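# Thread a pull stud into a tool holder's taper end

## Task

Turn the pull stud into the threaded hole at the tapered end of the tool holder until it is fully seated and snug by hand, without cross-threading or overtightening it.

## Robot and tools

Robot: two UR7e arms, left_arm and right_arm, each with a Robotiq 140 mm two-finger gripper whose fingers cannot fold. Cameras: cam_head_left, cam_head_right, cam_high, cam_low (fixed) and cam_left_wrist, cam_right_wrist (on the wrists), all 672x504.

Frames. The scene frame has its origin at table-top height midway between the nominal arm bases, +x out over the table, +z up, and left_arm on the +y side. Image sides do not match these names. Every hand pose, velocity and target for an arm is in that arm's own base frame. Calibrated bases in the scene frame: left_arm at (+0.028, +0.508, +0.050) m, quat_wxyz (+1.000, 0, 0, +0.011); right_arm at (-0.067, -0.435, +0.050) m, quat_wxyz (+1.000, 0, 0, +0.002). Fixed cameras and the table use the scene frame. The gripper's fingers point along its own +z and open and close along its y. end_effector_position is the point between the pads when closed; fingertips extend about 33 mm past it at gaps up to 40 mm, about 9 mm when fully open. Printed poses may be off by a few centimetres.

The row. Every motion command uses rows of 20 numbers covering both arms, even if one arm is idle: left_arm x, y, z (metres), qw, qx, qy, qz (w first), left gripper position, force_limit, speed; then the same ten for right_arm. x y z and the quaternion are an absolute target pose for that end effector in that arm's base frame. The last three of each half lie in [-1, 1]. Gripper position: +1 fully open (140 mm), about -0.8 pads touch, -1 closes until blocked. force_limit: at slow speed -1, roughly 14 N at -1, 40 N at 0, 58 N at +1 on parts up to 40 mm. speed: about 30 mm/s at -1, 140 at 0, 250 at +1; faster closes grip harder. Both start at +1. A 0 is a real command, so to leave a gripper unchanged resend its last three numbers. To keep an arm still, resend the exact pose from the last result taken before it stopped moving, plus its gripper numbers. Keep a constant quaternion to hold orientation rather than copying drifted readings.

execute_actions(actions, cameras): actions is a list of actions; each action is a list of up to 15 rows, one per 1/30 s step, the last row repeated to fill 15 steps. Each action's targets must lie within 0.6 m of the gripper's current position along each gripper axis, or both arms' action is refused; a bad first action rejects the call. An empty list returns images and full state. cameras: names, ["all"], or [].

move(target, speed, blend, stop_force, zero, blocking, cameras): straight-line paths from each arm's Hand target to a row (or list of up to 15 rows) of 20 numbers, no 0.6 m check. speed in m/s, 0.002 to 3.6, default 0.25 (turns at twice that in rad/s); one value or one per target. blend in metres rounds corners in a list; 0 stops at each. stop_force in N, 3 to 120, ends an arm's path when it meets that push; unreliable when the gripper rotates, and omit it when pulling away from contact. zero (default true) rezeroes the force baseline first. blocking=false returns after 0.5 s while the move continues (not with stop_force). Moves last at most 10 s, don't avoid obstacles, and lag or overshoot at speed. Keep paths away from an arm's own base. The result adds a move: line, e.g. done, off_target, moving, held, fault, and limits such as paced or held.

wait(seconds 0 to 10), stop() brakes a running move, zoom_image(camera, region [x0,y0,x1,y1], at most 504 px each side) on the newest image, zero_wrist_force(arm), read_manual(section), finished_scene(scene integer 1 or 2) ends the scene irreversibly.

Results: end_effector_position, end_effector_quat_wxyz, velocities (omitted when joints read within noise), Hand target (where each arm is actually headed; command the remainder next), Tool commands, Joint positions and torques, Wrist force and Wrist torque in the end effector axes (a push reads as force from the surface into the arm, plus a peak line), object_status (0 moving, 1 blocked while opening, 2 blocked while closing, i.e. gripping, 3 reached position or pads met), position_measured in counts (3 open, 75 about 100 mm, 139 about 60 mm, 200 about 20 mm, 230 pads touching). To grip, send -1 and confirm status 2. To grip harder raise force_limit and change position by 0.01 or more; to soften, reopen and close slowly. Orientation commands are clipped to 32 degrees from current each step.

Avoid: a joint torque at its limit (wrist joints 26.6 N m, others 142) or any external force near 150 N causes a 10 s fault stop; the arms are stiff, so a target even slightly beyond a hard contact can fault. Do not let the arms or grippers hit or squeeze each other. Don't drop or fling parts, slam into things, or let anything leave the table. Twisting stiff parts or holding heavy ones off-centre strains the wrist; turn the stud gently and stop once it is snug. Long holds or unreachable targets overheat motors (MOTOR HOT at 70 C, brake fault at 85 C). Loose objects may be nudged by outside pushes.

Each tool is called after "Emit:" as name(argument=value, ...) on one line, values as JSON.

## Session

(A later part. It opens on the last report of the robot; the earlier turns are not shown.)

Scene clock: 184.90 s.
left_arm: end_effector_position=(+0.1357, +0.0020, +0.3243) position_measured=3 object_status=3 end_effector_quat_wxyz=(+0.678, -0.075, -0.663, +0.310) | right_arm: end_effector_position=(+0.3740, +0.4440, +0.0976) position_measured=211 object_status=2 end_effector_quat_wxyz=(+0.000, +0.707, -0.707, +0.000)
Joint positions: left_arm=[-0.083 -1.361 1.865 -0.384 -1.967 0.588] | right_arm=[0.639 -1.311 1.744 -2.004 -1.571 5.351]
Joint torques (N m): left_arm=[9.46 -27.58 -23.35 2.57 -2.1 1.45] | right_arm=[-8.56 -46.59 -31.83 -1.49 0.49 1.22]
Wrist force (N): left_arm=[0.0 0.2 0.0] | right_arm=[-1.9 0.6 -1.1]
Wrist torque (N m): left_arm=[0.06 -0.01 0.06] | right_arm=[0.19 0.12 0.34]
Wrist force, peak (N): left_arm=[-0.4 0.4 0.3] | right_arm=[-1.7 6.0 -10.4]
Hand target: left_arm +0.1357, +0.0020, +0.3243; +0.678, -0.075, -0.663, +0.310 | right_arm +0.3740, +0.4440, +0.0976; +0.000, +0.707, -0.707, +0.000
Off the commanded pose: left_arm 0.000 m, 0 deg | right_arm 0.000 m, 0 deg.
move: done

Emit:
move(target=[0.1357,0.0020,0.3243,0.678,-0.075,-0.663,0.310,1,1,1,0.374,0.4440,0.0990,0,0.7071,-0.7071,0,-1,0,-1], speed=0.006, stop_force=6)

Scene clock: 190.50 s.
left_arm: end_effector_position=(+0.1357, +0.0020, +0.3243) position_measured=3 object_status=3 end_effector_quat_wxyz=(+0.678, -0.075, -0.663, +0.310) | right_arm: end_effector_position=(+0.3740, +0.4440, +0.0990) position_measured=211 object_status=2 end_effector_quat_wxyz=(+0.000, +0.707, -0.707, +0.000)
Joint positions: left_arm=[-0.083 -1.361 1.865 -0.384 -1.967 0.588] | right_arm=[0.639 -1.312 1.741 -2 -1.571 5.351]
Joint torques (N m): left_arm=[9.57 -27.75 -23.95 2.67 -2.13 1.69] | right_arm=[6.83 -42.49 -27.03 -3.79 0.98 0.1]
Wrist force (N): left_arm=[-0.1 0.2 -0.1] | right_arm=[-1.7 0.5 -1.3]
Wrist torque (N m): left_arm=[0.04 0.01 0.06] | right_arm=[0.18 0.07 0.34]
Wrist force, peak (N): left_arm=[-0.3 0.4 0.4] | right_arm=[-2.0 0.6 -1.3]
Hand target: left_arm +0.1357, +0.0020, +0.3243; +0.678, -0.075, -0.663, +0.310 | right_arm +0.3740, +0.4440, +0.0990; +0.000, +0.707, -0.707, +0.000
Off the commanded pose: left_arm 0.000 m, 0 deg | right_arm 0.000 m, 0 deg.
move: done

Emit:
move(target=[[0.1357,0.0020,0.3243,0.678,-0.075,-0.663,0.310,1,1,1,0.374,0.4440,0.1045,0,0.951,0.309,0,-1,0,-1],[0.1357,0.0020,0.3243,0.678,-0.075,-0.663,0.310,1,1,1,0.374,0.4440,0.1045,0,0.156,0.988,0,-1,0,-1],[0.1357,0.0020,0.3243,0.678,-0.075,-0.663,0.310,1,1,1,0.374,0.4440,0.1045,0,-0.809,0.588,0,-1,0,-1],[0.1357,0.0020,0.3243,0.678,-0.075,-0.663,0.310,1,1,1,0.374,0.4440,0.1045,0,-0.891,-0.454,0,-1,0,-1],[0.1357,0.0020,0.3243,0.678,-0.075,-0.663,0.310,1,1,1,0.374,0.4440,0.1045,0,0,-1,0,-1,0,-1]], speed=1.3, blend=[0.002,0.002,0.002,0.002,0], cameras=["cam_low","cam_right_wrist"])

Emit:
zoom_image(camera="cam_low", region=[470, 200, 530, 280])

Emit:
zoom_image(camera="cam_right_wrist", region=[280, 130, 430, 280])

Emit:
move(target=[0.1357,0.0020,0.3243,0.678,-0.075,-0.663,0.310,1,1,1,0.374,0.4440,0.09,0,0,-1,0,-1,0,-1], speed=0.006, stop_force=4)

Scene clock: 219.63 s.
left_arm: end_effector_position=(+0.1357, +0.0020, +0.3243) position_measured=3 object_status=3 end_effector_quat_wxyz=(+0.678, -0.075, -0.663, +0.310) | right_arm: end_effector_position=(+0.3740, +0.4440, +0.1045) position_measured=211 object_status=2 end_effector_quat_wxyz=(+0.000, +0.000, +1.000, +0.000)
Joint positions: left_arm=[-0.083 -1.361 1.865 -0.384 -1.967 0.588] | right_arm=[0.639 -1.318 1.733 -1.986 -1.571 -5.644]
Joint torques (N m): left_arm=[10.1 -26.55 -24.22 3.27 -1.96 1.52] | right_arm=[-6.4 -47.58 -17.83 -1.47 0.42 -0.74]
Wrist force (N): left_arm=[-0.1 0.1 0.0] | right_arm=[-1.9 0.0 -1.3]
Wrist torque (N m): left_arm=[0.02 0.02 0.06] | right_arm=[0.06 0.13 0.21]
Wrist force, peak (N): left_arm=[-0.4 0.5 -0.3] | right_arm=[-2.0 0.6 -1.5]
Hand target: left_arm +0.1357, +0.0020, +0.3243; +0.678, -0.075, -0.663, +0.310 | right_arm +0.3740, +0.4440, +0.1045; +0.000, +0.000, +1.000, +0.000
Off the commanded pose: left_arm 0.000 m, 0 deg | right_arm 0.000 m, 0 deg.
move: done
Images, in order (width x height): cam_low 672x504, cam_right_wrist 672x504.

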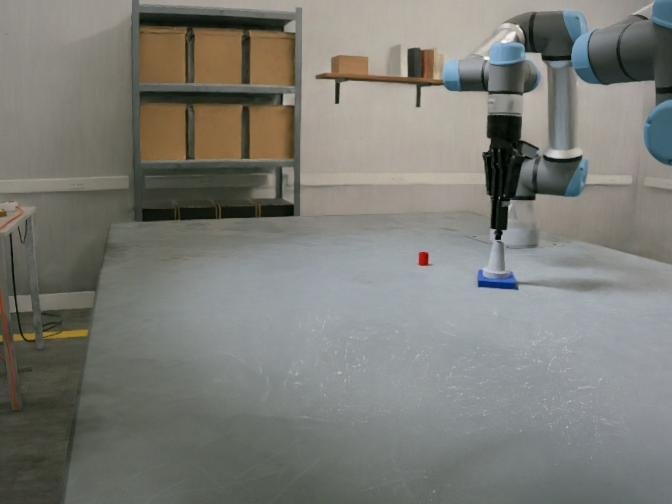

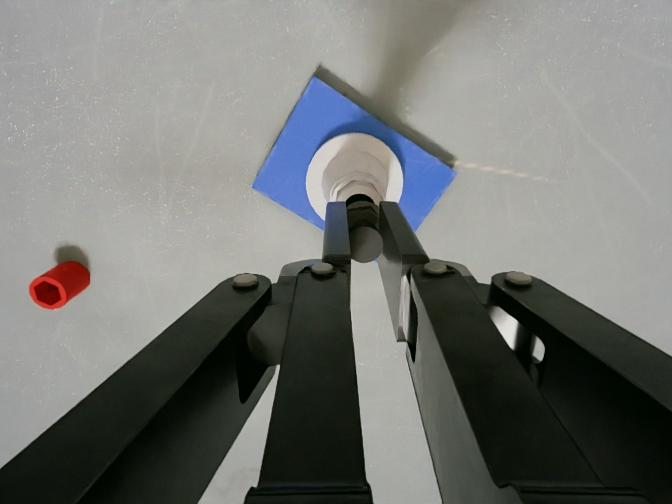

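Scaled by 6.300 from the camera's 672x504 image, which has a finer 960x720 frame.

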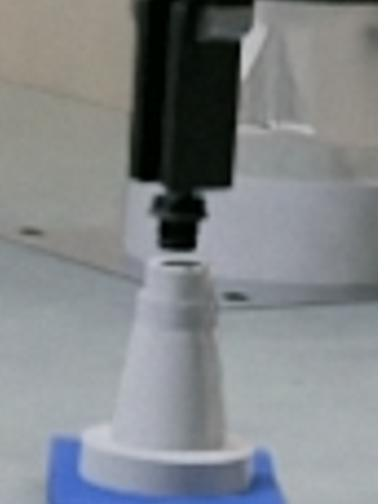

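Scaled by 3.360 from the camera's 672x504 image, which has a finer 960x720 frame.

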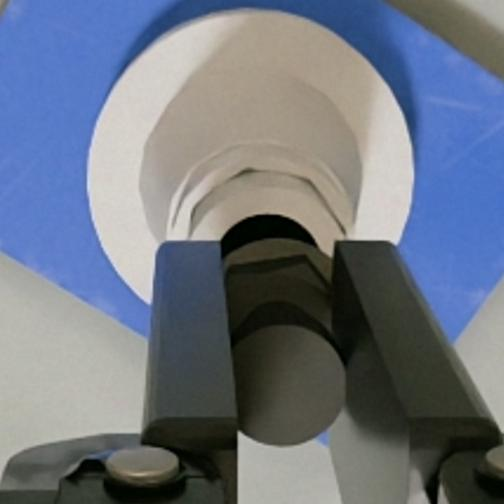

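Scene clock: 221.70 s.
left_arm: end_effector_position=(+0.1357, +0.0020, +0.3243) position_measured=3 object_status=3 end_effector_quat_wxyz=(+0.678, -0.075, -0.663, +0.310) | right_arm: end_effector_position=(+0.3740, +0.4440, +0.0990) position_measured=211 object_status=2 end_effector_quat_wxyz=(+0.000, +0.000, +1.000, +0.000)
Joint positions: left_arm=[-0.083 -1.361 1.865 -0.384 -1.967 0.588] | right_arm=[0.639 -1.312 1.741 -2 -1.571 -5.644]
Joint torques (N m): left_arm=[9.74 -26.16 -24.73 3.28 -2.15 1.55] | right_arm=[2.5 -45.49 -32.07 -1.21 -1.84 -1.38]
Wrist force (N): left_arm=[-0.2 0.1 0.0] | right_arm=[-1.0 0.4 -4.6]
Wrist torque (N m): left_arm=[0.02 0.04 0.06] | right_arm=[0.10 0.11 0.21]
Wrist force, peak (N): left_arm=[-0.5 -0.1 -0.2] | right_arm=[1.0 0.5 -13.3]
Hand target: left_arm +0.1357, +0.0020, +0.3243; +0.678, -0.075, -0.663, +0.310 | right_arm +0.3740, +0.4440, +0.0990; +0.000, +0.000, +1.000, +0.000
Off the commanded pose: left_arm 0.000 m, 0 deg | right_arm 0.009 m, 0 deg.
move: contact (right_arm)

Emit:
move(target=[[0.1357,0.0020,0.3243,0.678,-0.075,-0.663,0.310,1,1,1,0.374,0.4440,0.1015,0,0,-1,0,-1,0,-1],[0.1357,0.0020,0.3243,0.678,-0.075,-0.663,0.310,1,1,1,0.3731,0.4440,0.1015,0,0,-1,0,-1,0,-1]], speed=0.05, blend=0.001)

Emit:
move(target=[0.1357,0.0020,0.3243,0.678,-0.075,-0.663,0.310,1,1,1,0.3731,0.4440,0.09,0,0,-1,0,-1,0,-1], speed=0.006, stop_force=4)

Emit:
move(target=[[0.1357,0.0020,0.3243,0.678,-0.075,-0.663,0.310,1,1,1,0.3731,0.4440,0.1015,0,0,-1,0,-1,0,-1],[0.1357,0.0020,0.3243,0.678,-0.075,-0.663,0.310,1,1,1,0.3731,0.4448,0.1015,0,0,-1,0,-1,0,-1]], speed=0.05, blend=0.001)

Emit:
move(target=[0.1357,0.0020,0.3243,0.678,-0.075,-0.663,0.310,1,1,1,0.3731,0.4448,0.09,0,0,-1,0,-1,0,-1], speed=0.006, stop_force=4)

Emit:
move(target=[[0.1357,0.0020,0.3243,0.678,-0.075,-0.663,0.310,1,1,1,0.3731,0.4448,0.1015,0,0,-1,0,-1,0,-1],[0.1357,0.0020,0.3243,0.678,-0.075,-0.663,0.310,1,1,1,0.3724,0.4444,0.1015,0,0,-1,0,-1,0,-1]], speed=0.05, blend=0.001)

Emit:
move(target=[0.1357,0.0020,0.3243,0.678,-0.075,-0.663,0.310,1,1,1,0.3724,0.4444,0.09,0,0,-1,0,-1,0,-1], speed=0.006, stop_force=4)

Scene clock: 240.40 s.
left_arm: end_effector_position=(+0.1357, +0.0020, +0.3243) position_measured=3 object_status=3 end_effector_quat_wxyz=(+0.678, -0.075, -0.663, +0.310) | right_arm: end_effector_position=(+0.3731, +0.4440, +0.1016) position_measured=211 object_status=2 end_effector_quat_wxyz=(+0.000, +0.000, +1.000, +0.000)
Joint positions: left_arm=[-0.083 -1.361 1.865 -0.384 -1.967 0.588] | right_arm=[0.64 -1.316 1.739 -1.994 -1.571 -5.643]
Joint torques (N m): left_arm=[9.82 -25.45 -23.73 3.36 -2.1 1.58] | right_arm=[4.74 -40.91 -17.95 -4.26 -1.79 1.3]
Wrist force (N): left_arm=[-0.1 0.2 0.0] | right_arm=[-1.8 0.2 -1.3]
Wrist torque (N m): left_arm=[0.04 0.01 0.06] | right_arm=[0.11 0.12 0.21]
Wrist force, peak (N): left_arm=[0.0 0.6 -0.3] | right_arm=[-1.0 0.1 -5.0]
Hand target: left_arm +0.1357, +0.0020, +0.3243; +0.678, -0.075, -0.663, +0.310 | right_arm +0.3731, +0.4440, +0.1015; +0.000, +0.000, +1.000, +0.000
Off the commanded pose: left_arm 0.000 m, 0 deg | right_arm 0.000 m, 0 deg.
move: done; blend cut to 0.0005 m at target 1

Scene clock: 242.03 s.
left_arm: end_effector_position=(+0.1357, +0.0020, +0.3243) position_measured=3 object_status=3 end_effector_quat_wxyz=(+0.678, -0.075, -0.663, +0.310) | right_arm: end_effector_position=(+0.3731, +0.4440, +0.0986) position_measured=211 object_status=2 end_effector_quat_wxyz=(+0.000, +0.000, +1.000, +0.000)
Joint positions: left_arm=[-0.083 -1.361 1.865 -0.384 -1.967 0.588] | right_arm=[0.64 -1.313 1.744 -2.001 -1.571 -5.643]
Joint torques (N m): left_arm=[8.75 -25.3 -24.48 3.39 -2.11 1.57] | right_arm=[0.42 -45.9 -32.35 -1.44 -1.82 0.24]
Wrist force (N): left_arm=[0.2 0.4 0.0] | right_arm=[-1.0 0.1 -3.8]
Wrist torque (N m): left_arm=[0.09 -0.05 0.07] | right_arm=[0.07 0.10 0.21]
Wrist force, peak (N): left_arm=[0.2 0.4 0.3] | right_arm=[1.1 0.0 -13.0]
Hand target: left_arm +0.1357, +0.0020, +0.3243; +0.678, -0.075, -0.663, +0.310 | right_arm +0.3731, +0.4440, +0.0986; +0.000, +0.000, +1.000, +0.000
Off the commanded pose: left_arm 0.000 m, 0 deg | right_arm 0.009 m, 0 deg.
move: contact (right_arm)

Scene clock: 242.73 s.
left_arm: end_effector_position=(+0.1357, +0.0020, +0.3243) position_measured=3 object_status=3 end_effector_quat_wxyz=(+0.678, -0.075, -0.663, +0.310) | right_arm: end_effector_position=(+0.3731, +0.4448, +0.1016) position_measured=211 object_status=2 end_effector_quat_wxyz=(+0.000, +0.000, +1.000, +0.000)
Joint positions: left_arm=[-0.083 -1.361 1.865 -0.384 -1.967 0.588] | right_arm=[0.641 -1.315 1.737 -1.994 -1.571 -5.642]
Joint torques (N m): left_arm=[9.4 -24.64 -23.99 3.57 -2.05 1.57] | right_arm=[5.64 -21.96 -26.15 -2.17 -1.78 0.87]
Wrist force (N): left_arm=[-0.1 0.3 0.1] | right_arm=[-1.9 0.0 -1.2]
Wrist torque (N m): left_arm=[0.07 0.01 0.06] | right_arm=[0.06 0.13 0.21]
Wrist force, peak (N): left_arm=[0.1 0.3 0.3] | right_arm=[-1.1 0.0 -3.7]
Hand target: left_arm +0.1357, +0.0020, +0.3243; +0.678, -0.075, -0.663, +0.310 | right_arm +0.3731, +0.4448, +0.1015; +0.000, +0.000, +1.000, +0.000
Off the commanded pose: left_arm 0.000 m, 0 deg | right_arm 0.000 m, 0 deg.
move: done; blend cut to 0.0004 m at target 1

Scene clock: 244.37 s.
left_arm: end_effector_position=(+0.1357, +0.0020, +0.3243) position_measured=3 object_status=3 end_effector_quat_wxyz=(+0.678, -0.075, -0.663, +0.310) | right_arm: end_effector_position=(+0.3731, +0.4448, +0.0986) position_measured=211 object_status=2 end_effector_quat_wxyz=(+0.000, +0.000, +1.000, +0.000)
Joint positions: left_arm=[-0.083 -1.361 1.865 -0.384 -1.967 0.588] | right_arm=[0.641 -1.312 1.742 -2.001 -1.571 -5.642]
Joint torques (N m): left_arm=[9.41 -25.16 -23.95 3.69 -1.99 1.55] | right_arm=[4.24 -44.84 -30.76 -1.29 -1.86 -0.05]
Wrist force (N): left_arm=[-0.3 -0.1 -0.4] | right_arm=[-0.4 0.0 -5.9]
Wrist torque (N m): left_arm=[-0.01 0.04 0.06] | right_arm=[0.10 0.05 0.20]
Wrist force, peak (N): left_arm=[0.0 0.5 0.4] | right_arm=[1.5 -0.2 -14.5]
Hand target: left_arm +0.1357, +0.0020, +0.3243; +0.678, -0.075, -0.663, +0.310 | right_arm +0.3731, +0.4448, +0.0986; +0.000, +0.000, +1.000, +0.000
Off the commanded pose: left_arm 0.000 m, 0 deg | right_arm 0.009 m, 0 deg.
move: contact (right_arm)

Scene clock: 245.07 s.
left_arm: end_effector_position=(+0.1357, +0.0020, +0.3243) position_measured=3 object_status=3 end_effector_quat_wxyz=(+0.678, -0.075, -0.663, +0.310) | right_arm: end_effector_position=(+0.3724, +0.4444, +0.1016) position_measured=211 object_status=2 end_effector_quat_wxyz=(+0.000, +0.000, +1.000, +0.000)
Joint positions: left_arm=[-0.083 -1.361 1.865 -0.384 -1.967 0.588] | right_arm=[0.641 -1.316 1.74 -1.994 -1.571 -5.642]
Joint torques (N m): left_arm=[9.78 -25 -23.43 3.65 -2.07 1.57] | right_arm=[8.69 -38.97 -19.74 -4.39 -2.02 1.36]
Wrist force (N): left_arm=[0.1 0.1 0.0] | right_arm=[-1.8 -0.1 -1.3]
Wrist torque (N m): left_arm=[0.02 -0.03 0.06] | right_arm=[0.04 0.12 0.21]
Wrist force, peak (N): left_arm=[-0.3 0.4 0.0] | right_arm=[-0.4 -0.1 -5.8]
Hand target: left_arm +0.1357, +0.0020, +0.3243; +0.678, -0.075, -0.663, +0.310 | right_arm +0.3724, +0.4444, +0.1015; +0.000, +0.000, +1.000, +0.000
Off the commanded pose: left_arm 0.000 m, 0 deg | right_arm 0.000 m, 0 deg.
move: done; blend cut to 0.0004 m at target 1

Scene clock: 246.77 s.
left_arm: end_effector_position=(+0.1357, +0.0020, +0.3243) position_measured=3 object_status=3 end_effector_quat_wxyz=(+0.678, -0.075, -0.663, +0.310) | right_arm: end_effector_position=(+0.3724, +0.4444, +0.0981) position_measured=211 object_status=2 end_effector_quat_wxyz=(+0.000, +0.000, +1.000, +0.000)
Joint positions: left_arm=[-0.083 -1.361 1.865 -0.384 -1.967 0.588] | right_arm=[0.641 -1.313 1.745 -2.003 -1.571 -5.642]
Joint torques (N m): left_arm=[9.62 -24.58 -23.97 3.71 -2.06 1.62] | right_arm=[8.47 -45.11 -31.48 -1.48 1.67 1.38]
Wrist force (N): left_arm=[0.2 0.1 0.1] | right_arm=[-1.1 -1.1 -5.7]
Wrist torque (N m): left_arm=[0.02 -0.04 0.06] | right_arm=[0.09 0.10 0.20]
Wrist force, peak (N): left_arm=[0.0 0.3 -0.5] | right_arm=[-0.5 -2.5 -14.1]
Hand target: left_arm +0.1357, +0.0020, +0.3243; +0.678, -0.075, -0.663, +0.310 | right_arm +0.3724, +0.4444, +0.0981; +0.000, +0.000, +1.000, +0.000
Off the commanded pose: left_arm 0.000 m, 0 deg | right_arm 0.008 m, 0 deg.
move: contact (right_arm)

Emit:
move(target=[[0.1357,0.0020,0.3243,0.678,-0.075,-0.663,0.310,1,1,1,0.3724,0.4444,0.1005,0,0,-1,0,-1,0,-1],[0.1357,0.0020,0.3243,0.678,-0.075,-0.663,0.310,1,1,1,0.3716,0.4442,0.1005,0,0,-1,0,-1,0,-1]], speed=0.05, blend=0.001)

Emit:
move(target=[0.1357,0.0020,0.3243,0.678,-0.075,-0.663,0.310,1,1,1,0.3716,0.4442,0.09,0,0,-1,0,-1,0,-1], speed=0.006, stop_force=4)

Emit:
move(target=[[0.1357,0.0020,0.3243,0.678,-0.075,-0.663,0.310,1,1,1,0.3716,0.4442,0.1005,0,0,-1,0,-1,0,-1],[0.1357,0.0020,0.3243,0.678,-0.075,-0.663,0.310,1,1,1,0.3708,0.4442,0.1005,0,0,-1,0,-1,0,-1]], speed=0.05, blend=0.001)

Emit:
move(target=[0.1357,0.0020,0.3243,0.678,-0.075,-0.663,0.310,1,1,1,0.3708,0.4442,0.09,0,0,-1,0,-1,0,-1], speed=0.006, stop_force=4)

Emit:
move(target=[[0.1357,0.0020,0.3243,0.678,-0.075,-0.663,0.310,1,1,1,0.3708,0.4442,0.1005,0,0,-1,0,-1,0,-1],[0.1357,0.0020,0.3243,0.678,-0.075,-0.663,0.310,1,1,1,0.3700,0.4442,0.1005,0,0,-1,0,-1,0,-1]], speed=0.05, blend=0.001)

Emit:
move(target=[0.1357,0.0020,0.3243,0.678,-0.075,-0.663,0.310,1,1,1,0.3700,0.4442,0.09,0,0,-1,0,-1,0,-1], speed=0.006, stop_force=4)

Scene clock: 264.23 s.
left_arm: end_effector_position=(+0.1357, +0.0020, +0.3243) position_measured=3 object_status=3 end_effector_quat_wxyz=(+0.678, -0.075, -0.663, +0.310) | right_arm: end_effector_position=(+0.3716, +0.4442, +0.1005) position_measured=211 object_status=2 end_effector_quat_wxyz=(+0.000, +0.000, +1.000, +0.000)
Joint positions: left_arm=[-0.083 -1.361 1.865 -0.384 -1.967 0.588] | right_arm=[0.642 -1.317 1.743 -1.997 -1.571 -5.641]
Joint torques (N m): left_arm=[9.89 -23.95 -23.49 3.97 -1.94 1.51] | right_arm=[5.61 -39.72 -19.24 -4.32 1.22 1.07]
Wrist force (N): left_arm=[-0.1 0.1 -0.1] | right_arm=[-1.9 -0.1 -1.2]
Wrist torque (N m): left_arm=[0.02 0.02 0.05] | right_arm=[0.04 0.15 0.21]
Wrist force, peak (N): left_arm=[-0.2 0.2 0.5] | right_arm=[-1.2 -1.2 -6.1]
Hand target: left_arm +0.1357, +0.0020, +0.3243; +0.678, -0.075, -0.663, +0.310 | right_arm +0.3716, +0.4442, +0.1005; +0.000, +0.000, +1.000, +0.000
Off the commanded pose: left_arm 0.000 m, 0 deg | right_arm 0.000 m, 0 deg.
move: done; blend cut to 0.0004 m at target 1

Scene clock: 265.87 s.
left_arm: end_effector_position=(+0.1357, +0.0020, +0.3243) position_measured=3 object_status=3 end_effector_quat_wxyz=(+0.678, -0.075, -0.663, +0.310) | right_arm: end_effector_position=(+0.3716, +0.4442, +0.0976) position_measured=211 object_status=2 end_effector_quat_wxyz=(+0.000, +0.000, +1.000, +0.000)
Joint positions: left_arm=[-0.083 -1.361 1.865 -0.384 -1.967 0.588] | right_arm=[0.642 -1.314 1.748 -2.004 -1.571 -5.641]
Joint torques (N m): left_arm=[9.67 -24.03 -24.07 3.88 -2.12 1.61] | right_arm=[1.11 -45.86 -30.95 -1.73 0.39 0.46]
Wrist force (N): left_arm=[-0.1 0.3 0.0] | right_arm=[-2.0 -0.9 -4.4]
Wrist torque (N m): left_arm=[0.06 0.01 0.06] | right_arm=[0.13 0.16 0.20]
Wrist force, peak (N): left_arm=[0.0 0.5 0.1] | right_arm=[-2.2 -2.3 -11.4]
Hand target: left_arm +0.1357, +0.0020, +0.3243; +0.678, -0.075, -0.663, +0.310 | right_arm +0.3716, +0.4442, +0.0976; +0.000, +0.000, +1.000, +0.000
Off the commanded pose: left_arm 0.000 m, 0 deg | right_arm 0.008 m, 0 deg.
move: contact (right_arm)

Scene clock: 266.57 s.
left_arm: end_effector_position=(+0.1357, +0.0020, +0.3243) position_measured=3 object_status=3 end_effector_quat_wxyz=(+0.678, -0.075, -0.663, +0.310) | right_arm: end_effector_position=(+0.3708, +0.4442, +0.1006) position_measured=211 object_status=2 end_effector_quat_wxyz=(+0.000, +0.000, +1.000, +0.000)
Joint positions: left_arm=[-0.083 -1.361 1.865 -0.384 -1.967 0.588] | right_arm=[0.643 -1.318 1.745 -1.998 -1.571 -5.64]
Joint torques (N m): left_arm=[9.39 -23.68 -23.87 4.04 -2.08 1.53] | right_arm=[6.56 -41.44 -17.26 -4.42 -0.05 0.85]
Wrist force (N): left_arm=[-0.2 0.4 0.2] | right_arm=[-1.7 0.1 -1.3]
Wrist torque (N m): left_arm=[0.10 0.03 0.06] | right_arm=[0.10 0.10 0.21]
Wrist force, peak (N): left_arm=[-0.2 0.4 0.2] | right_arm=[-1.8 -0.9 -4.4]
Hand target: left_arm +0.1357, +0.0020, +0.3243; +0.678, -0.075, -0.663, +0.310 | right_arm +0.3708, +0.4442, +0.1005; +0.000, +0.000, +1.000, +0.000
Off the commanded pose: left_arm 0.000 m, 0 deg | right_arm 0.000 m, 0 deg.
move: done; blend cut to 0.0004 m at target 1

Scene clock: 268.20 s.
left_arm: end_effector_position=(+0.1357, +0.0020, +0.3243) position_measured=3 object_status=3 end_effector_quat_wxyz=(+0.678, -0.075, -0.663, +0.310) | right_arm: end_effector_position=(+0.3708, +0.4442, +0.0979) position_measured=211 object_status=2 end_effector_quat_wxyz=(+0.000, +0.000, +1.000, +0.000)
Joint positions: left_arm=[-0.083 -1.361 1.865 -0.384 -1.967 0.588] | right_arm=[0.643 -1.315 1.749 -2.004 -1.571 -5.64]
Joint torques (N m): left_arm=[9.79 -23.73 -23.78 4.15 -1.91 1.57] | right_arm=[7.2 -47.11 -33.23 -2.36 -0.81 0.11]
Wrist force (N): left_arm=[0.1 0.2 0.0] | right_arm=[-2.2 -0.4 -1.2]
Wrist torque (N m): left_arm=[0.03 -0.03 0.06] | right_arm=[0.06 0.15 0.21]
Wrist force, peak (N): left_arm=[-0.1 0.3 -0.4] | right_arm=[-2.5 -1.5 -7.5]
Hand target: left_arm +0.1357, +0.0020, +0.3243; +0.678, -0.075, -0.663, +0.310 | right_arm +0.3708, +0.4442, +0.0979; +0.000, +0.000, +1.000, +0.000
Off the commanded pose: left_arm 0.000 m, 0 deg | right_arm 0.008 m, 0 deg.
move: contact (right_arm)

Scene clock: 268.90 s.
left_arm: end_effector_position=(+0.1357, +0.0020, +0.3243) position_measured=3 object_status=3 end_effector_quat_wxyz=(+0.678, -0.075, -0.663, +0.310) | right_arm: end_effector_position=(+0.3700, +0.4442, +0.1006) position_measured=211 object_status=2 end_effector_quat_wxyz=(+0.000, +0.000, +1.000, +0.000)
Joint positions: left_arm=[-0.083 -1.361 1.865 -0.384 -1.967 0.588] | right_arm=[0.644 -1.319 1.746 -1.998 -1.571 -5.64]
Joint torques (N m): left_arm=[9.63 -23.93 -24.33 4.16 -2.07 1.57] | right_arm=[4.46 -41.1 -16.74 -4.47 -1.42 0.92]
Wrist force (N): left_arm=[0.0 0.4 0.1] | right_arm=[-1.7 -0.1 -1.5]
Wrist torque (N m): left_arm=[0.08 0.01 0.06] | right_arm=[0.04 0.10 0.21]
Wrist force, peak (N): left_arm=[-0.3 0.2 -0.4] | right_arm=[-2.0 0.1 -1.5]
Hand target: left_arm +0.1357, +0.0020, +0.3243; +0.678, -0.075, -0.663, +0.310 | right_arm +0.3700, +0.4442, +0.1005; +0.000, +0.000, +1.000, +0.000
Off the commanded pose: left_arm 0.000 m, 0 deg | right_arm 0.000 m, 0 deg.
move: done; blend cut to 0.0004 m at target 1

Scene clock: 270.43 s.
left_arm: end_effector_position=(+0.1357, +0.0020, +0.3243) position_measured=3 object_status=3 end_effector_quat_wxyz=(+0.678, -0.075, -0.663, +0.310) | right_arm: end_effector_position=(+0.3700, +0.4442, +0.0981) position_measured=211 object_status=2 end_effector_quat_wxyz=(+0.000, +0.000, +1.000, +0.000)
Joint positions: left_arm=[-0.083 -1.361 1.865 -0.384 -1.967 0.588] | right_arm=[0.644 -1.317 1.75 -2.004 -1.571 -5.64]
Joint torques (N m): left_arm=[9.34 -22.73 -24.1 4.17 -2.1 1.6] | right_arm=[-1.72 -45.5 -31.01 -1.34 1.52 0.28]
Wrist force (N): left_arm=[-0.3 0.4 0.1] | right_arm=[-2.8 -0.3 -4.6]
Wrist torque (N m): left_arm=[0.10 0.06 0.06] | right_arm=[0.12 0.14 0.21]
Wrist force, peak (N): left_arm=[-0.3 0.5 0.1] | right_arm=[-3.7 -1.5 -12.2]
Hand target: left_arm +0.1357, +0.0020, +0.3243; +0.678, -0.075, -0.663, +0.310 | right_arm +0.3700, +0.4442, +0.0981; +0.000, +0.000, +1.000, +0.000
Off the commanded pose: left_arm 0.000 m, 0 deg | right_arm 0.008 m, 0 deg.
move: contact (right_arm)

Emit:
move(target=[[0.1357,0.0020,0.3243,0.678,-0.075,-0.663,0.310,1,1,1,0.3700,0.4442,0.1000,0,0,-1,0,-1,0,-1],[0.1357,0.0020,0.3243,0.678,-0.075,-0.663,0.310,1,1,1,0.3713,0.4434,0.1000,0,0,-1,0,-1,0,-1]], speed=0.05, blend=0.001)

Emit:
move(target=[0.1357,0.0020,0.3243,0.678,-0.075,-0.663,0.310,1,1,1,0.3713,0.4434,0.09,0,0,-1,0,-1,0,-1], speed=0.006, stop_force=4)

Emit:
move(target=[[0.1357,0.0020,0.3243,0.678,-0.075,-0.663,0.310,1,1,1,0.3713,0.4434,0.1000,0,0,-1,0,-1,0,-1],[0.1357,0.0020,0.3243,0.678,-0.075,-0.663,0.310,1,1,1,0.3713,0.4426,0.1000,0,0,-1,0,-1,0,-1]], speed=0.05, blend=0.001)

Emit:
move(target=[0.1357,0.0020,0.3243,0.678,-0.075,-0.663,0.310,1,1,1,0.3713,0.4426,0.09,0,0,-1,0,-1,0,-1], speed=0.006, stop_force=4)

Emit:
move(target=[[0.1357,0.0020,0.3243,0.678,-0.075,-0.663,0.310,1,1,1,0.3713,0.4426,0.1000,0,0,-1,0,-1,0,-1],[0.1357,0.0020,0.3243,0.678,-0.075,-0.663,0.310,1,1,1,0.3713,0.4450,0.1000,0,0,-1,0,-1,0,-1]], speed=0.05, blend=0.001)

Emit:
move(target=[0.1357,0.0020,0.3243,0.678,-0.075,-0.663,0.310,1,1,1,0.3713,0.4450,0.09,0,0,-1,0,-1,0,-1], speed=0.006, stop_force=4, cameras=["cam_low","cam_right_wrist"])

Emit:
zoom_image(camera="cam_low", region=[470, 200, 530, 280])

Scene clock: 288.27 s.
left_arm: end_effector_position=(+0.1357, +0.0020, +0.3243) position_measured=3 object_status=3 end_effector_quat_wxyz=(+0.678, -0.075, -0.663, +0.310) | right_arm: end_effector_position=(+0.3713, +0.4434, +0.1001) position_measured=211 object_status=2 end_effector_quat_wxyz=(+0.000, +0.000, +1.000, +0.000)
Joint positions: left_arm=[-0.083 -1.361 1.865 -0.384 -1.967 0.588] | right_arm=[0.641 -1.318 1.746 -1.999 -1.571 -5.642]
Joint torques (N m): left_arm=[9.42 -23.06 -23.99 4.41 -2.01 1.65] | right_arm=[-1.23 -22.33 -31.78 -2.77 0.92 -0.32]
Wrist force (N): left_arm=[-0.1 0.3 0.1] | right_arm=[-1.7 -0.1 -1.3]
Wrist torque (N m): left_arm=[0.05 0.02 0.06] | right_arm=[0.06 0.10 0.34]
Wrist force, peak (N): left_arm=[-0.2 0.6 0.0] | right_arm=[-2.8 -1.0 -5.1]
Hand target: left_arm +0.1357, +0.0020, +0.3243; +0.678, -0.075, -0.663, +0.310 | right_arm +0.3713, +0.4434, +0.1000; +0.000, +0.000, +1.000, +0.000
Off the commanded pose: left_arm 0.000 m, 0 deg | right_arm 0.000 m, 0 deg.
move: done; blend cut to 0.0008 m at target 1

Scene clock: 289.97 s.
left_arm: end_effector_position=(+0.1357, +0.0020, +0.3243) position_measured=3 object_status=3 end_effector_quat_wxyz=(+0.678, -0.075, -0.663, +0.310) | right_arm: end_effector_position=(+0.3713, +0.4434, +0.0967) position_measured=211 object_status=2 end_effector_quat_wxyz=(+0.000, +0.000, +1.000, +0.000)
Joint positions: left_arm=[-0.083 -1.361 1.865 -0.384 -1.967 0.588] | right_arm=[0.641 -1.315 1.751 -2.007 -1.571 -5.642]
Joint torques (N m): left_arm=[10.29 -22.35 -24.25 4.46 -2.09 1.55] | right_arm=[1.88 -45.47 -31.18 -1.65 -0.22 0.47]
Wrist force (N): left_arm=[-0.2 0.0 -0.1] | right_arm=[-2.0 -0.4 -4.0]
Wrist torque (N m): left_arm=[0.00 0.04 0.06] | right_arm=[0.14 0.12 0.34]
Wrist force, peak (N): left_arm=[0.2 0.6 0.1] | right_arm=[-1.4 -2.5 -11.9]
Hand target: left_arm +0.1357, +0.0020, +0.3243; +0.678, -0.075, -0.663, +0.310 | right_arm +0.3713, +0.4434, +0.0967; +0.000, +0.000, +1.000, +0.000
Off the commanded pose: left_arm 0.000 m, 0 deg | right_arm 0.007 m, 0 deg.
move: contact (right_arm)

Scene clock: 290.67 s.
left_arm: end_effector_position=(+0.1357, +0.0020, +0.3243) position_measured=3 object_status=3 end_effector_quat_wxyz=(+0.678, -0.075, -0.663, +0.310) | right_arm: end_effector_position=(+0.3713, +0.4426, +0.1001) position_measured=211 object_status=2 end_effector_quat_wxyz=(+0.000, +0.000, +1.000, +0.000)
Joint positions: left_arm=[-0.083 -1.361 1.865 -0.384 -1.967 0.588] | right_arm=[0.64 -1.32 1.748 -1.999 -1.571 -5.643]
Joint torques (N m): left_arm=[9.76 -22.39 -24.06 4.5 -2.11 1.45] | right_arm=[-7.06 -39.9 -17.97 -4.22 -0.96 -0.96]
Wrist force (N): left_arm=[0.2 0.5 0.0] | right_arm=[-1.7 0.1 -1.4]
Wrist torque (N m): left_arm=[0.09 -0.05 0.06] | right_arm=[0.09 0.11 0.34]
Wrist force, peak (N): left_arm=[-0.4 0.3 -0.1] | right_arm=[-2.2 -0.3 -3.9]
Hand target: left_arm +0.1357, +0.0020, +0.3243; +0.678, -0.075, -0.663, +0.310 | right_arm +0.3713, +0.4426, +0.1000; +0.000, +0.000, +1.000, +0.000
Off the commanded pose: left_arm 0.000 m, 0 deg | right_arm 0.000 m, 0 deg.
move: done; blend cut to 0.0004 m at target 1

Scene clock: 292.17 s.
left_arm: end_effector_position=(+0.1357, +0.0020, +0.3243) position_measured=3 object_status=3 end_effector_quat_wxyz=(+0.678, -0.075, -0.663, +0.310) | right_arm: end_effector_position=(+0.3713, +0.4426, +0.0979) position_measured=211 object_status=2 end_effector_quat_wxyz=(+0.000, +0.000, +1.000, +0.000)
Joint positions: left_arm=[-0.083 -1.361 1.865 -0.384 -1.967 0.588] | right_arm=[0.64 -1.317 1.751 -2.005 -1.571 -5.643]
Joint torques (N m): left_arm=[9.06 -21.76 -24.63 4.48 -2.06 1.55] | right_arm=[-7.71 -45.97 -32.08 -1.56 -1.4 -0.33]
Wrist force (N): left_arm=[-0.3 0.1 -0.1] | right_arm=[-1.6 0.1 -4.2]
Wrist torque (N m): left_arm=[0.01 0.07 0.06] | right_arm=[0.08 0.13 0.34]
Wrist force, peak (N): left_arm=[-0.4 0.4 0.0] | right_arm=[-0.6 0.6 -12.1]
Hand target: left_arm +0.1357, +0.0020, +0.3243; +0.678, -0.075, -0.663, +0.310 | right_arm +0.3713, +0.4426, +0.0979; +0.000, +0.000, +1.000, +0.000
Off the commanded pose: left_arm 0.000 m, 0 deg | right_arm 0.008 m, 0 deg.
move: contact (right_arm)

Scene clock: 292.87 s.
left_arm: end_effector_position=(+0.1357, +0.0020, +0.3243) position_measured=3 object_status=3 end_effector_quat_wxyz=(+0.678, -0.075, -0.663, +0.310) | right_arm: end_effector_position=(+0.3713, +0.4451, +0.1001) position_measured=211 object_status=2 end_effector_quat_wxyz=(+0.000, +0.000, +1.000, +0.000)
Joint positions: left_arm=[-0.083 -1.361 1.865 -0.384 -1.967 0.588] | right_arm=[0.643 -1.315 1.743 -1.998 -1.571 -5.64]
Joint torques (N m): left_arm=[9.63 -21.63 -23.43 4.68 -2.07 1.63] | right_arm=[1.28 -28.12 -22.69 -1.49 -1.7 -0.03]
Wrist force (N): left_arm=[0.0 0.5 -0.1] | right_arm=[-1.8 -0.1 -1.2]
Wrist torque (N m): left_arm=[0.09 0.00 0.06] | right_arm=[0.04 0.11 0.20]
Wrist force, peak (N): left_arm=[0.0 0.6 -0.1] | right_arm=[-1.8 0.1 -3.8]
Hand target: left_arm +0.1357, +0.0020, +0.3243; +0.678, -0.075, -0.663, +0.310 | right_arm +0.3713, +0.4450, +0.1000; +0.000, +0.000, +1.000, +0.000
Off the commanded pose: left_arm 0.000 m, 0 deg | right_arm 0.000 m, 0 deg.
move: done

Scene clock: 294.27 s.
left_arm: end_effector_position=(+0.1357, +0.0020, +0.3243) position_measured=3 object_status=3 end_effector_quat_wxyz=(+0.678, -0.075, -0.663, +0.310) | right_arm: end_effector_position=(+0.3713, +0.4450, +0.0985) position_measured=211 object_status=2 end_effector_quat_wxyz=(+0.000, +0.000, +1.000, +0.000)
Joint positions: left_arm=[-0.083 -1.361 1.865 -0.384 -1.967 0.588] | right_arm=[0.643 -1.314 1.745 -2.002 -1.571 -5.64]
Joint torques (N m): left_arm=[9.81 -22.39 -23.61 4.58 -2.05 1.43] | right_arm=[-2.78 -46.28 -31.56 -1.52 1.72 0.14]
Wrist force (N): left_arm=[-0.3 0.0 0.2] | right_arm=[-1.8 -0.2 -2.9]
Wrist torque (N m): left_arm=[0.00 0.04 0.06] | right_arm=[0.05 0.13 0.20]
Wrist force, peak (N): left_arm=[0.0 0.3 0.4] | right_arm=[-1.8 -1.4 -11.5]
Hand target: left_arm +0.1357, +0.0020, +0.3243; +0.678, -0.075, -0.663, +0.310 | right_arm +0.3713, +0.4450, +0.0985; +0.000, +0.000, +1.000, +0.000
Off the commanded pose: left_arm 0.000 m, 0 deg | right_arm 0.008 m, 0 deg.
move: contact (right_arm)
Images, in order (width x height): cam_low 672x504, cam_right_wrist 672x504.

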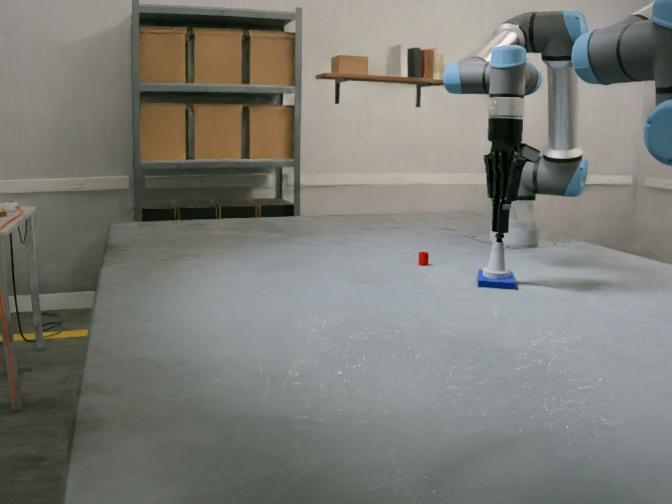

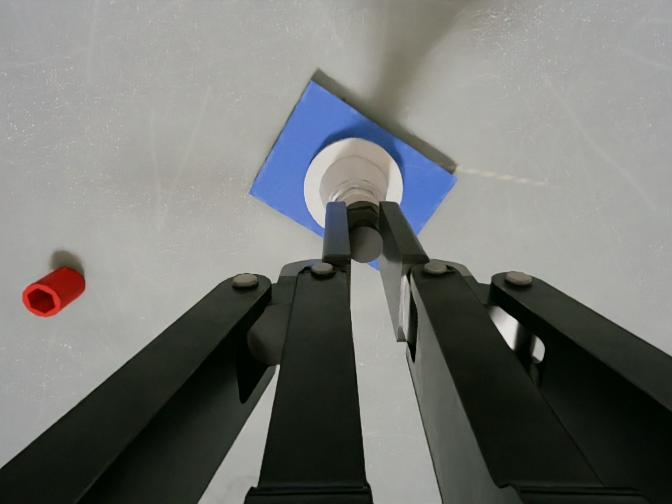

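Scaled by 6.300 from the camera's 672x504 image, which has a finer 960x720 frame.

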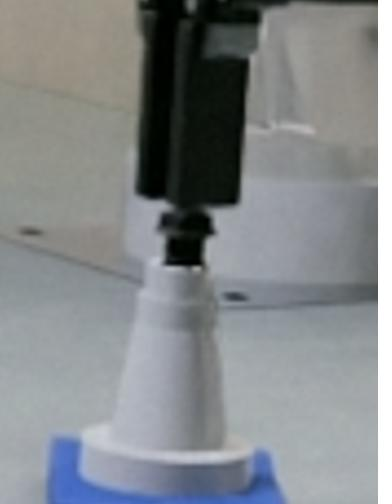

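Emit:
move(target=[[0.1357,0.0020,0.3243,0.678,-0.075,-0.663,0.310,1,1,1,0.3713,0.4450,0.0995,0,0,-1,0,-1,0,-1],[0.1357,0.0020,0.3243,0.678,-0.075,-0.663,0.310,1,1,1,0.3712,0.4435,0.0985,0,0,-1,0,-1,0,-1]], speed=0.05, blend=0.0005)

Emit:
move(target=[0.1357,0.0020,0.3243,0.678,-0.075,-0.663,0.310,1,1,1,0.3712,0.4435,0.09,0,0,-1,0,-1,0,-1], speed=0.006, stop_force=4)

Emit:
move(target=[0.1357,0.0020,0.3243,0.678,-0.075,-0.663,0.310,1,1,1,0.3712,0.4435,0.0966,0,0.7071,0.7071,0,-1,0,-1], speed=0.5)

Scene clock: 308.47 s.
left_arm: end_effector_position=(+0.1357, +0.0020, +0.3243) position_measured=3 object_status=3 end_effector_quat_wxyz=(+0.678, -0.075, -0.663, +0.310) | right_arm: end_effector_position=(+0.3712, +0.4435, +0.0985) position_measured=211 object_status=2 end_effector_quat_wxyz=(+0.000, +0.000, +1.000, +0.000)
Joint positions: left_arm=[-0.083 -1.361 1.865 -0.384 -1.967 0.588] | right_arm=[0.641 -1.317 1.749 -2.003 -1.571 -5.642]
Joint torques (N m): left_arm=[9.28 -21.42 -24.01 4.78 -2 1.45] | right_arm=[-5.42 -43.08 -25.28 -3.16 1.49 -0.52]
Wrist force (N): left_arm=[-0.3 0.0 0.0] | right_arm=[-1.9 -0.1 -1.2]
Wrist torque (N m): left_arm=[0.01 0.05 0.06] | right_arm=[0.05 0.15 0.34]
Wrist force, peak (N): left_arm=[0.1 0.6 -0.1] | right_arm=[-2.0 0.0 -3.3]
Hand target: left_arm +0.1357, +0.0020, +0.3243; +0.678, -0.075, -0.663, +0.310 | right_arm +0.3712, +0.4435, +0.0985; +0.000, +0.000, +1.000, +0.000
Off the commanded pose: left_arm 0.000 m, 0 deg | right_arm 0.000 m, 0 deg.
move: done

Scene clock: 309.80 s.
left_arm: end_effector_position=(+0.1357, +0.0020, +0.3243) position_measured=3 object_status=3 end_effector_quat_wxyz=(+0.678, -0.075, -0.663, +0.310) | right_arm: end_effector_position=(+0.3712, +0.4435, +0.0971) position_measured=211 object_status=2 end_effector_quat_wxyz=(+0.000, +0.000, +1.000, +0.000)
Joint positions: left_arm=[-0.083 -1.361 1.865 -0.384 -1.967 0.588] | right_arm=[0.641 -1.315 1.751 -2.006 -1.571 -5.642]
Joint torques (N m): left_arm=[9.52 -21.6 -23.8 4.73 -2.03 1.47] | right_arm=[-2.34 -46.6 -33.58 -1.22 1.39 -0.47]
Wrist force (N): left_arm=[0.0 0.4 0.0] | right_arm=[-2.1 -0.3 -1.3]
Wrist torque (N m): left_arm=[0.08 -0.01 0.06] | right_arm=[0.07 0.17 0.34]
Wrist force, peak (N): left_arm=[0.2 0.4 0.4] | right_arm=[-1.9 -1.9 -7.4]
Hand target: left_arm +0.1357, +0.0020, +0.3243; +0.678, -0.075, -0.663, +0.310 | right_arm +0.3712, +0.4435, +0.0971; +0.000, +0.000, +1.000, +0.000
Off the commanded pose: left_arm 0.000 m, 0 deg | right_arm 0.007 m, 0 deg.
move: contact (right_arm)

Scene clock: 311.97 s.
left_arm: end_effector_position=(+0.1357, +0.0020, +0.3243) position_measured=3 object_status=3 end_effector_quat_wxyz=(+0.678, -0.075, -0.663, +0.310) | right_arm: end_effector_position=(+0.3712, +0.4435, +0.0966) position_measured=211 object_status=2 end_effector_quat_wxyz=(+0.000, +0.707, +0.707, +0.000)
Joint positions: left_arm=[-0.083 -1.361 1.865 -0.384 -1.967 0.588] | right_arm=[0.641 -1.315 1.751 -2.008 -1.571 -4.071]
Joint torques (N m): left_arm=[9.59 -22.09 -24.14 4.83 -2.01 1.48] | right_arm=[1.61 -20.97 -32.38 -1.5 -1.41 0.78]
Wrist force (N): left_arm=[-0.1 0.3 0.1] | right_arm=[-0.3 -1.7 -3.6]
Wrist torque (N m): left_arm=[0.06 0.02 0.06] | right_arm=[0.32 0.10 0.36]
Wrist force, peak (N): left_arm=[0.0 0.6 0.1] | right_arm=[-0.5 -1.7 -6.4]
Hand target: left_arm +0.1357, +0.0020, +0.3243; +0.678, -0.075, -0.663, +0.310 | right_arm +0.3712, +0.4435, +0.0966; +0.000, +0.707, +0.707, +0.000
Off the commanded pose: left_arm 0.000 m, 0 deg | right_arm 0.000 m, 0 deg.
move: done

Emit:
move(target=[0.1357,0.0020,0.3243,0.678,-0.075,-0.663,0.310,1,1,1,0.3712,0.4435,0.0964,0,1,0,0,-1,0,-1], speed=0.5)

Emit:
move(target=[0.1357,0.0020,0.3243,0.678,-0.075,-0.663,0.310,1,1,1,0.3712,0.4435,0.0961,0,0.7071,-0.7071,0,-1,0,-1], speed=0.5)

Scene clock: 319.33 s.
left_arm: end_effector_position=(+0.1357, +0.0020, +0.3243) position_measured=3 object_status=3 end_effector_quat_wxyz=(+0.678, -0.075, -0.663, +0.310) | right_arm: end_effector_position=(+0.3712, +0.4435, +0.0964) position_measured=211 object_status=2 end_effector_quat_wxyz=(+0.000, +1.000, +0.000, +0.000)
Joint positions: left_arm=[-0.083 -1.361 1.865 -0.384 -1.967 0.588] | right_arm=[0.641 -1.314 1.752 -2.008 -1.571 -2.5]
Joint torques (N m): left_arm=[10.1 -21.9 -23.49 4.76 -1.92 1.67] | right_arm=[1.52 -19.87 -29.32 0.4 -1.65 0.71]
Wrist force (N): left_arm=[0.1 0.0 -0.1] | right_arm=[-2.2 -5.8 -4.2]
Wrist torque (N m): left_arm=[-0.01 -0.02 0.07] | right_arm=[0.53 0.19 0.31]
Wrist force, peak (N): left_arm=[-0.1 0.6 0.2] | right_arm=[-2.0 -6.0 -4.9]
Hand target: left_arm +0.1357, +0.0020, +0.3243; +0.678, -0.075, -0.663, +0.310 | right_arm +0.3712, +0.4435, +0.0964; +0.000, +1.000, +0.000, +0.000
Off the commanded pose: left_arm 0.000 m, 0 deg | right_arm 0.000 m, 0 deg.
move: done

Scene clock: 321.50 s.
left_arm: end_effector_position=(+0.1357, +0.0020, +0.3243) position_measured=3 object_status=3 end_effector_quat_wxyz=(+0.678, -0.075, -0.663, +0.310) | right_arm: end_effector_position=(+0.3712, +0.4435, +0.0961) position_measured=211 object_status=2 end_effector_quat_wxyz=(+0.000, +0.707, -0.707, +0.000)
Joint positions: left_arm=[-0.083 -1.361 1.865 -0.384 -1.967 0.588] | right_arm=[0.641 -1.314 1.752 -2.009 -1.571 -0.93]
Joint torques (N m): left_arm=[10.42 -21.42 -23.96 4.8 -2.03 1.59] | right_arm=[6.46 -24.68 -32.17 1.13 -1.78 0.78]
Wrist force (N): left_arm=[0.1 0.3 0.1] | right_arm=[-12.7 -4.2 5.9]
Wrist torque (N m): left_arm=[0.06 -0.02 0.06] | right_arm=[0.37 0.28 0.24]
Wrist force, peak (N): left_arm=[-0.4 0.4 0.4] | right_arm=[-12.4 -4.3 7.9]
Hand target: left_arm +0.1357, +0.0020, +0.3243; +0.678, -0.075, -0.663, +0.310 | right_arm +0.3712, +0.4435, +0.0961; +0.000, +0.707, -0.707, +0.000
Off the commanded pose: left_arm 0.000 m, 0 deg | right_arm 0.000 m, 0 deg.
move: done

Emit:
move(target=[[0.1357,0.0020,0.3243,0.678,-0.075,-0.663,0.310,1,1,1,0.3714,0.4440,0.0959,0,0.7071,-0.7071,0,-1,0,-1],[0.1357,0.0020,0.3243,0.678,-0.075,-0.663,0.310,1,1,1,0.3713,0.4438,0.0954,0,0,-1,0,-1,0,-1]], speed=[0.02,0.5])

Emit:
move(target=[0.1357,0.0020,0.3243,0.678,-0.075,-0.663,0.310,1,1,1,0.3713,0.4438,0.0949,0,0.7071,0.7071,0,-1,0,-1], speed=0.5)

Emit:
move(target=[0.1357,0.0020,0.3243,0.678,-0.075,-0.663,0.310,1,1,1,0.3713,0.4438,0.0944,0,1,0,0,-1,0,-1], speed=0.5)

Emit:
move(target=[0.1357,0.0020,0.3243,0.678,-0.075,-0.663,0.310,1,1,1,0.3713,0.4438,0.0939,0,0.7071,-0.7071,0,-1,0,-1], speed=0.5, cameras=["cam_low"])

Emit:
zoom_image(camera="cam_low", region=[470, 200, 530, 280])

Scene clock: 337.07 s.
left_arm: end_effector_position=(+0.1357, +0.0020, +0.3243) position_measured=3 object_status=3 end_effector_quat_wxyz=(+0.678, -0.075, -0.663, +0.310) | right_arm: end_effector_position=(+0.3713, +0.4438, +0.0954) position_measured=211 object_status=2 end_effector_quat_wxyz=(+0.000, +0.000, +1.000, +0.000)
Joint positions: left_arm=[-0.083 -1.361 1.865 -0.384 -1.967 0.588] | right_arm=[0.642 -1.313 1.752 -2.01 -1.571 0.641]
Joint torques (N m): left_arm=[9.51 -21.43 -24 4.79 -2.16 1.53] | right_arm=[6.64 -21.31 -29.12 0.88 -1.22 0.79]
Wrist force (N): left_arm=[0.2 0.3 -0.1] | right_arm=[-5.2 4.8 -3.1]
Wrist torque (N m): left_arm=[0.07 -0.04 0.06] | right_arm=[-0.33 0.17 0.30]
Wrist force, peak (N): left_arm=[0.1 0.1 0.6] | right_arm=[-13.1 -4.5 6.5]
Hand target: left_arm +0.1357, +0.0020, +0.3243; +0.678, -0.075, -0.663, +0.310 | right_arm +0.3713, +0.4438, +0.0954; +0.000, +0.000, +1.000, +0.000
Off the commanded pose: left_arm 0.000 m, 0 deg | right_arm 0.000 m, 0 deg.
move: done

Scene clock: 339.23 s.
left_arm: end_effector_position=(+0.1357, +0.0020, +0.3243) position_measured=3 object_status=3 end_effector_quat_wxyz=(+0.678, -0.075, -0.663, +0.310) | right_arm: end_effector_position=(+0.3713, +0.4438, +0.0949) position_measured=211 object_status=2 end_effector_quat_wxyz=(+0.000, +0.707, +0.707, +0.000)
Joint positions: left_arm=[-0.083 -1.361 1.865 -0.384 -1.967 0.588] | right_arm=[0.642 -1.312 1.753 -2.012 -1.571 2.212]
Joint torques (N m): left_arm=[9.69 -22.14 -24.22 4.73 -1.96 1.46] | right_arm=[10.29 -21.08 -30.46 0.32 -0.13 0.75]
Wrist force (N): left_arm=[0.1 0.3 0.0] | right_arm=[0.6 3.6 -1.0]
Wrist torque (N m): left_arm=[0.07 -0.03 0.07] | right_arm=[-0.14 0.05 0.36]
Wrist force, peak (N): left_arm=[-0.1 0.0 -0.5] | right_arm=[-3.4 5.0 -5.4]
Hand target: left_arm +0.1357, +0.0020, +0.3243; +0.678, -0.075, -0.663, +0.310 | right_arm +0.3713, +0.4438, +0.0949; +0.000, +0.707, +0.707, +0.000
Off the commanded pose: left_arm 0.000 m, 0 deg | right_arm 0.000 m, 0 deg.
move: done

Scene clock: 341.40 s.
left_arm: end_effector_position=(+0.1357, +0.0020, +0.3243) position_measured=3 object_status=3 end_effector_quat_wxyz=(+0.678, -0.075, -0.663, +0.310) | right_arm: end_effector_position=(+0.3713, +0.4438, +0.0944) position_measured=211 object_status=2 end_effector_quat_wxyz=(+0.000, +1.000, +0.000, +0.000)
Joint positions: left_arm=[-0.083 -1.361 1.865 -0.384 -1.967 0.588] | right_arm=[0.642 -1.312 1.754 -2.013 -1.571 3.783]
Joint torques (N m): left_arm=[10.06 -21.66 -23.73 4.84 -2.05 1.48] | right_arm=[6.93 -23.46 -31.69 0.25 -1.43 0.75]
Wrist force (N): left_arm=[0.1 0.3 0.0] | right_arm=[0.3 -6.5 2.8]
Wrist torque (N m): left_arm=[0.07 -0.03 0.06] | right_arm=[0.26 0.22 0.30]
Wrist force, peak (N): left_arm=[-0.2 0.6 0.4] | right_arm=[2.4 -4.2 7.1]
Hand target: left_arm +0.1357, +0.0020, +0.3243; +0.678, -0.075, -0.663, +0.310 | right_arm +0.3713, +0.4438, +0.0944; +0.000, +1.000, +0.000, +0.000
Off the commanded pose: left_arm 0.000 m, 0 deg | right_arm 0.000 m, 0 deg.
move: done

Scene clock: 343.57 s.
left_arm: end_effector_position=(+0.1357, +0.0020, +0.3243) position_measured=3 object_status=3 end_effector_quat_wxyz=(+0.678, -0.075, -0.663, +0.310) | right_arm: end_effector_position=(+0.3713, +0.4438, +0.0939) position_measured=211 object_status=2 end_effector_quat_wxyz=(+0.000, +0.707, -0.707, +0.000)
Joint positions: left_arm=[-0.083 -1.361 1.865 -0.384 -1.967 0.588] | right_arm=[0.642 -1.311 1.755 -2.014 -1.571 5.354]
Joint torques (N m): left_arm=[9.91 -21.63 -23.72 4.84 -2.04 1.6] | right_arm=[7.29 -26.17 -30.53 1.92 -1.72 0.79]
Wrist force (N): left_arm=[-0.1 0.3 -0.1] | right_arm=[-15.5 -7.2 7.4]
Wrist torque (N m): left_arm=[0.06 0.02 0.06] | right_arm=[0.19 0.47 0.21]
Wrist force, peak (N): left_arm=[-0.6 0.3 0.0] | right_arm=[-10.7 -10.7 13.3]
Hand target: left_arm +0.1357, +0.0020, +0.3243; +0.678, -0.075, -0.663, +0.310 | right_arm +0.3713, +0.4438, +0.0939; +0.000, +0.707, -0.707, +0.000
Off the commanded pose: left_arm 0.000 m, 0 deg | right_arm 0.000 m, 0 deg.
move: done
Images, in order (width x height): cam_low 672x504.

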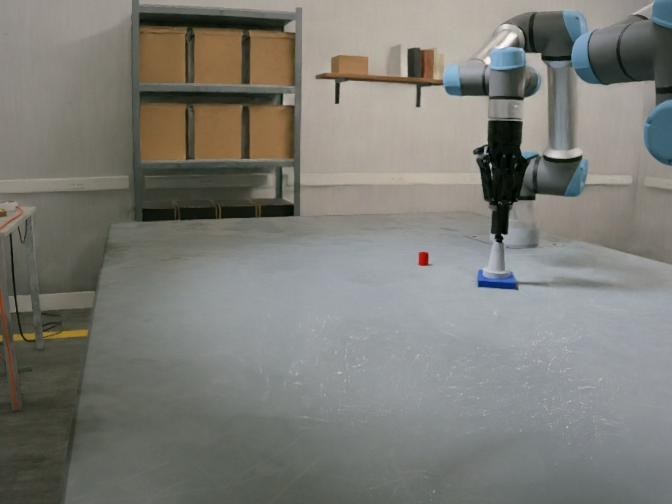

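Scaled by 6.300 from the camera's 672x504 image, which has a finer 960x720 frame.

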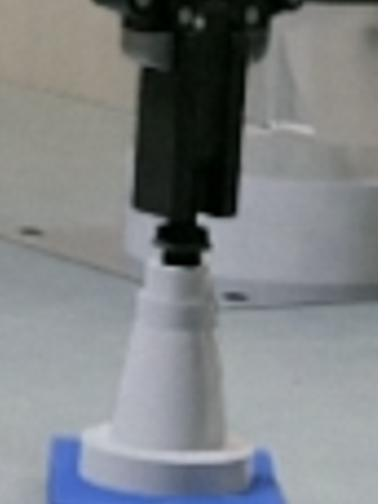

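Emit:
move(target=[[0.1357,0.0020,0.3243,0.678,-0.075,-0.663,0.310,1,1,1,0.3715,0.4445,0.0938,0,0.7071,-0.7071,0,-1,0,-1],[0.1357,0.0020,0.3243,0.678,-0.075,-0.663,0.310,1,1,1,0.3715,0.4445,0.0938,0,0.7071,-0.7071,0,-0.4,0,0],[0.1357,0.0020,0.3243,0.678,-0.075,-0.663,0.310,1,1,1,0.3715,0.4441,0.0950,0,0.951,0.309,0,-0.4,0,0],[0.1357,0.0020,0.3243,0.678,-0.075,-0.663,0.310,1,1,1,0.3715,0.4441,0.0950,0,0.156,0.988,0,-0.4,0,0],[0.1357,0.0020,0.3243,0.678,-0.075,-0.663,0.310,1,1,1,0.3715,0.4441,0.0950,0,-0.809,0.588,0,-0.4,0,0],[0.1357,0.0020,0.3243,0.678,-0.075,-0.663,0.310,1,1,1,0.3715,0.4441,0.0950,0,-0.891,-0.454,0,-0.4,0,0],[0.1357,0.0020,0.3243,0.678,-0.075,-0.663,0.310,1,1,1,0.3715,0.4441,0.0950,0,0,-1,0,-0.4,0,0]], speed=[0.02,0.1,1.4,1.4,1.4,1.4,1.4], blend=[0,0,0.004,0.004,0.004,0.004,0], cameras=["cam_low","cam_right_wrist"])

Emit:
zoom_image(camera="cam_low", region=[470, 200, 530, 280])

Emit:
zoom_image(camera="cam_right_wrist", region=[280, 130, 430, 280])

Scene clock: 366.73 s.
left_arm: end_effector_position=(+0.1357, +0.0020, +0.3243) position_measured=3 object_status=3 end_effector_quat_wxyz=(+0.678, -0.075, -0.663, +0.310) | right_arm: end_effector_position=(+0.3715, +0.4441, +0.0950) position_measured=179 object_status=3 end_effector_quat_wxyz=(+0.000, +0.000, +1.000, +0.000)
Joint positions: left_arm=[-0.083 -1.361 1.865 -0.384 -1.967 0.588] | right_arm=[0.642 -1.312 1.752 -2.011 -1.571 -5.641]
Joint torques (N m): left_arm=[10.08 -21.37 -24.35 4.69 -2.03 1.47] | right_arm=[-5.63 -45.83 -16.9 -1.42 0.32 -0.61]
Wrist force (N): left_arm=[0.0 0.3 0.2] | right_arm=[-2.1 -0.7 -1.8]
Wrist torque (N m): left_arm=[0.07 0.01 0.06] | right_arm=[-0.09 0.19 0.21]
Wrist force, peak (N): left_arm=[-0.3 0.6 0.1] | right_arm=[-15.7 -7.6 8.3]
Hand target: left_arm +0.1357, +0.0020, +0.3243; +0.678, -0.075, -0.663, +0.310 | right_arm +0.3715, +0.4441, +0.0950; +0.000, +0.000, +1.000, +0.000
Off the commanded pose: left_arm 0.000 m, 0 deg | right_arm 0.000 m, 0 deg.
move: done
Images, in order (width x height): cam_low 672x504, cam_right_wrist 672x504.

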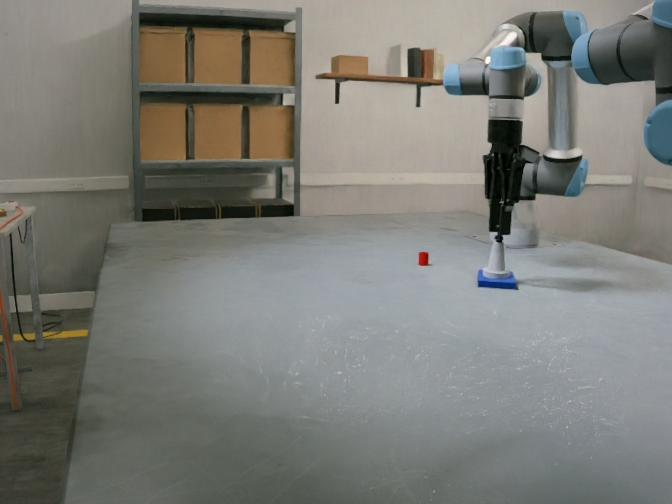

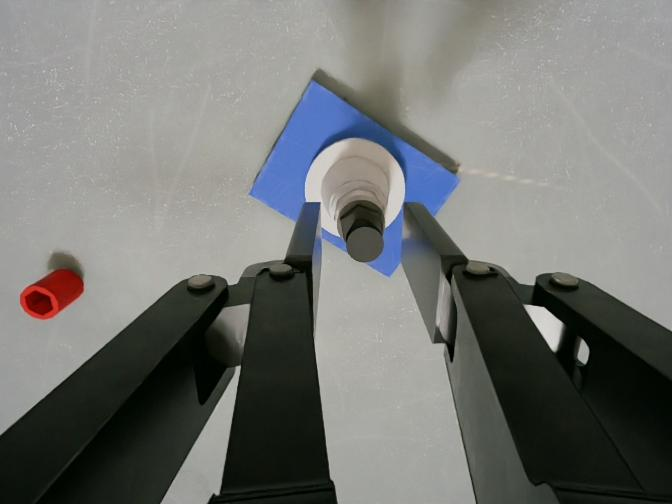

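Scaled by 6.300 from the camera's 672x504 image, which has a finer 960x720 frame.

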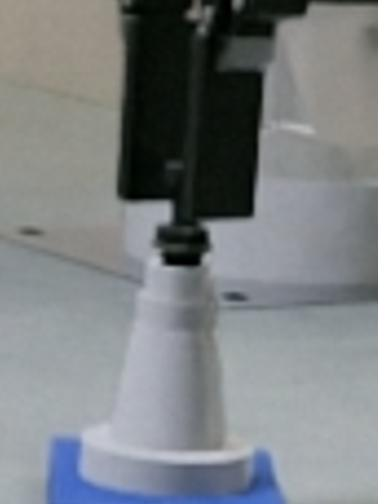

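Scaled by 3.360 from the camera's 672x504 image, which has a finer 960x720 frame.

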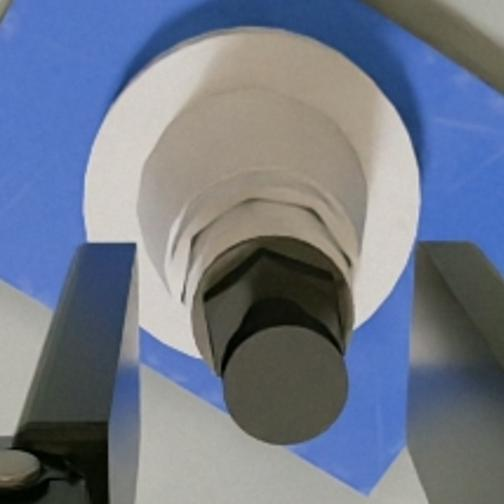

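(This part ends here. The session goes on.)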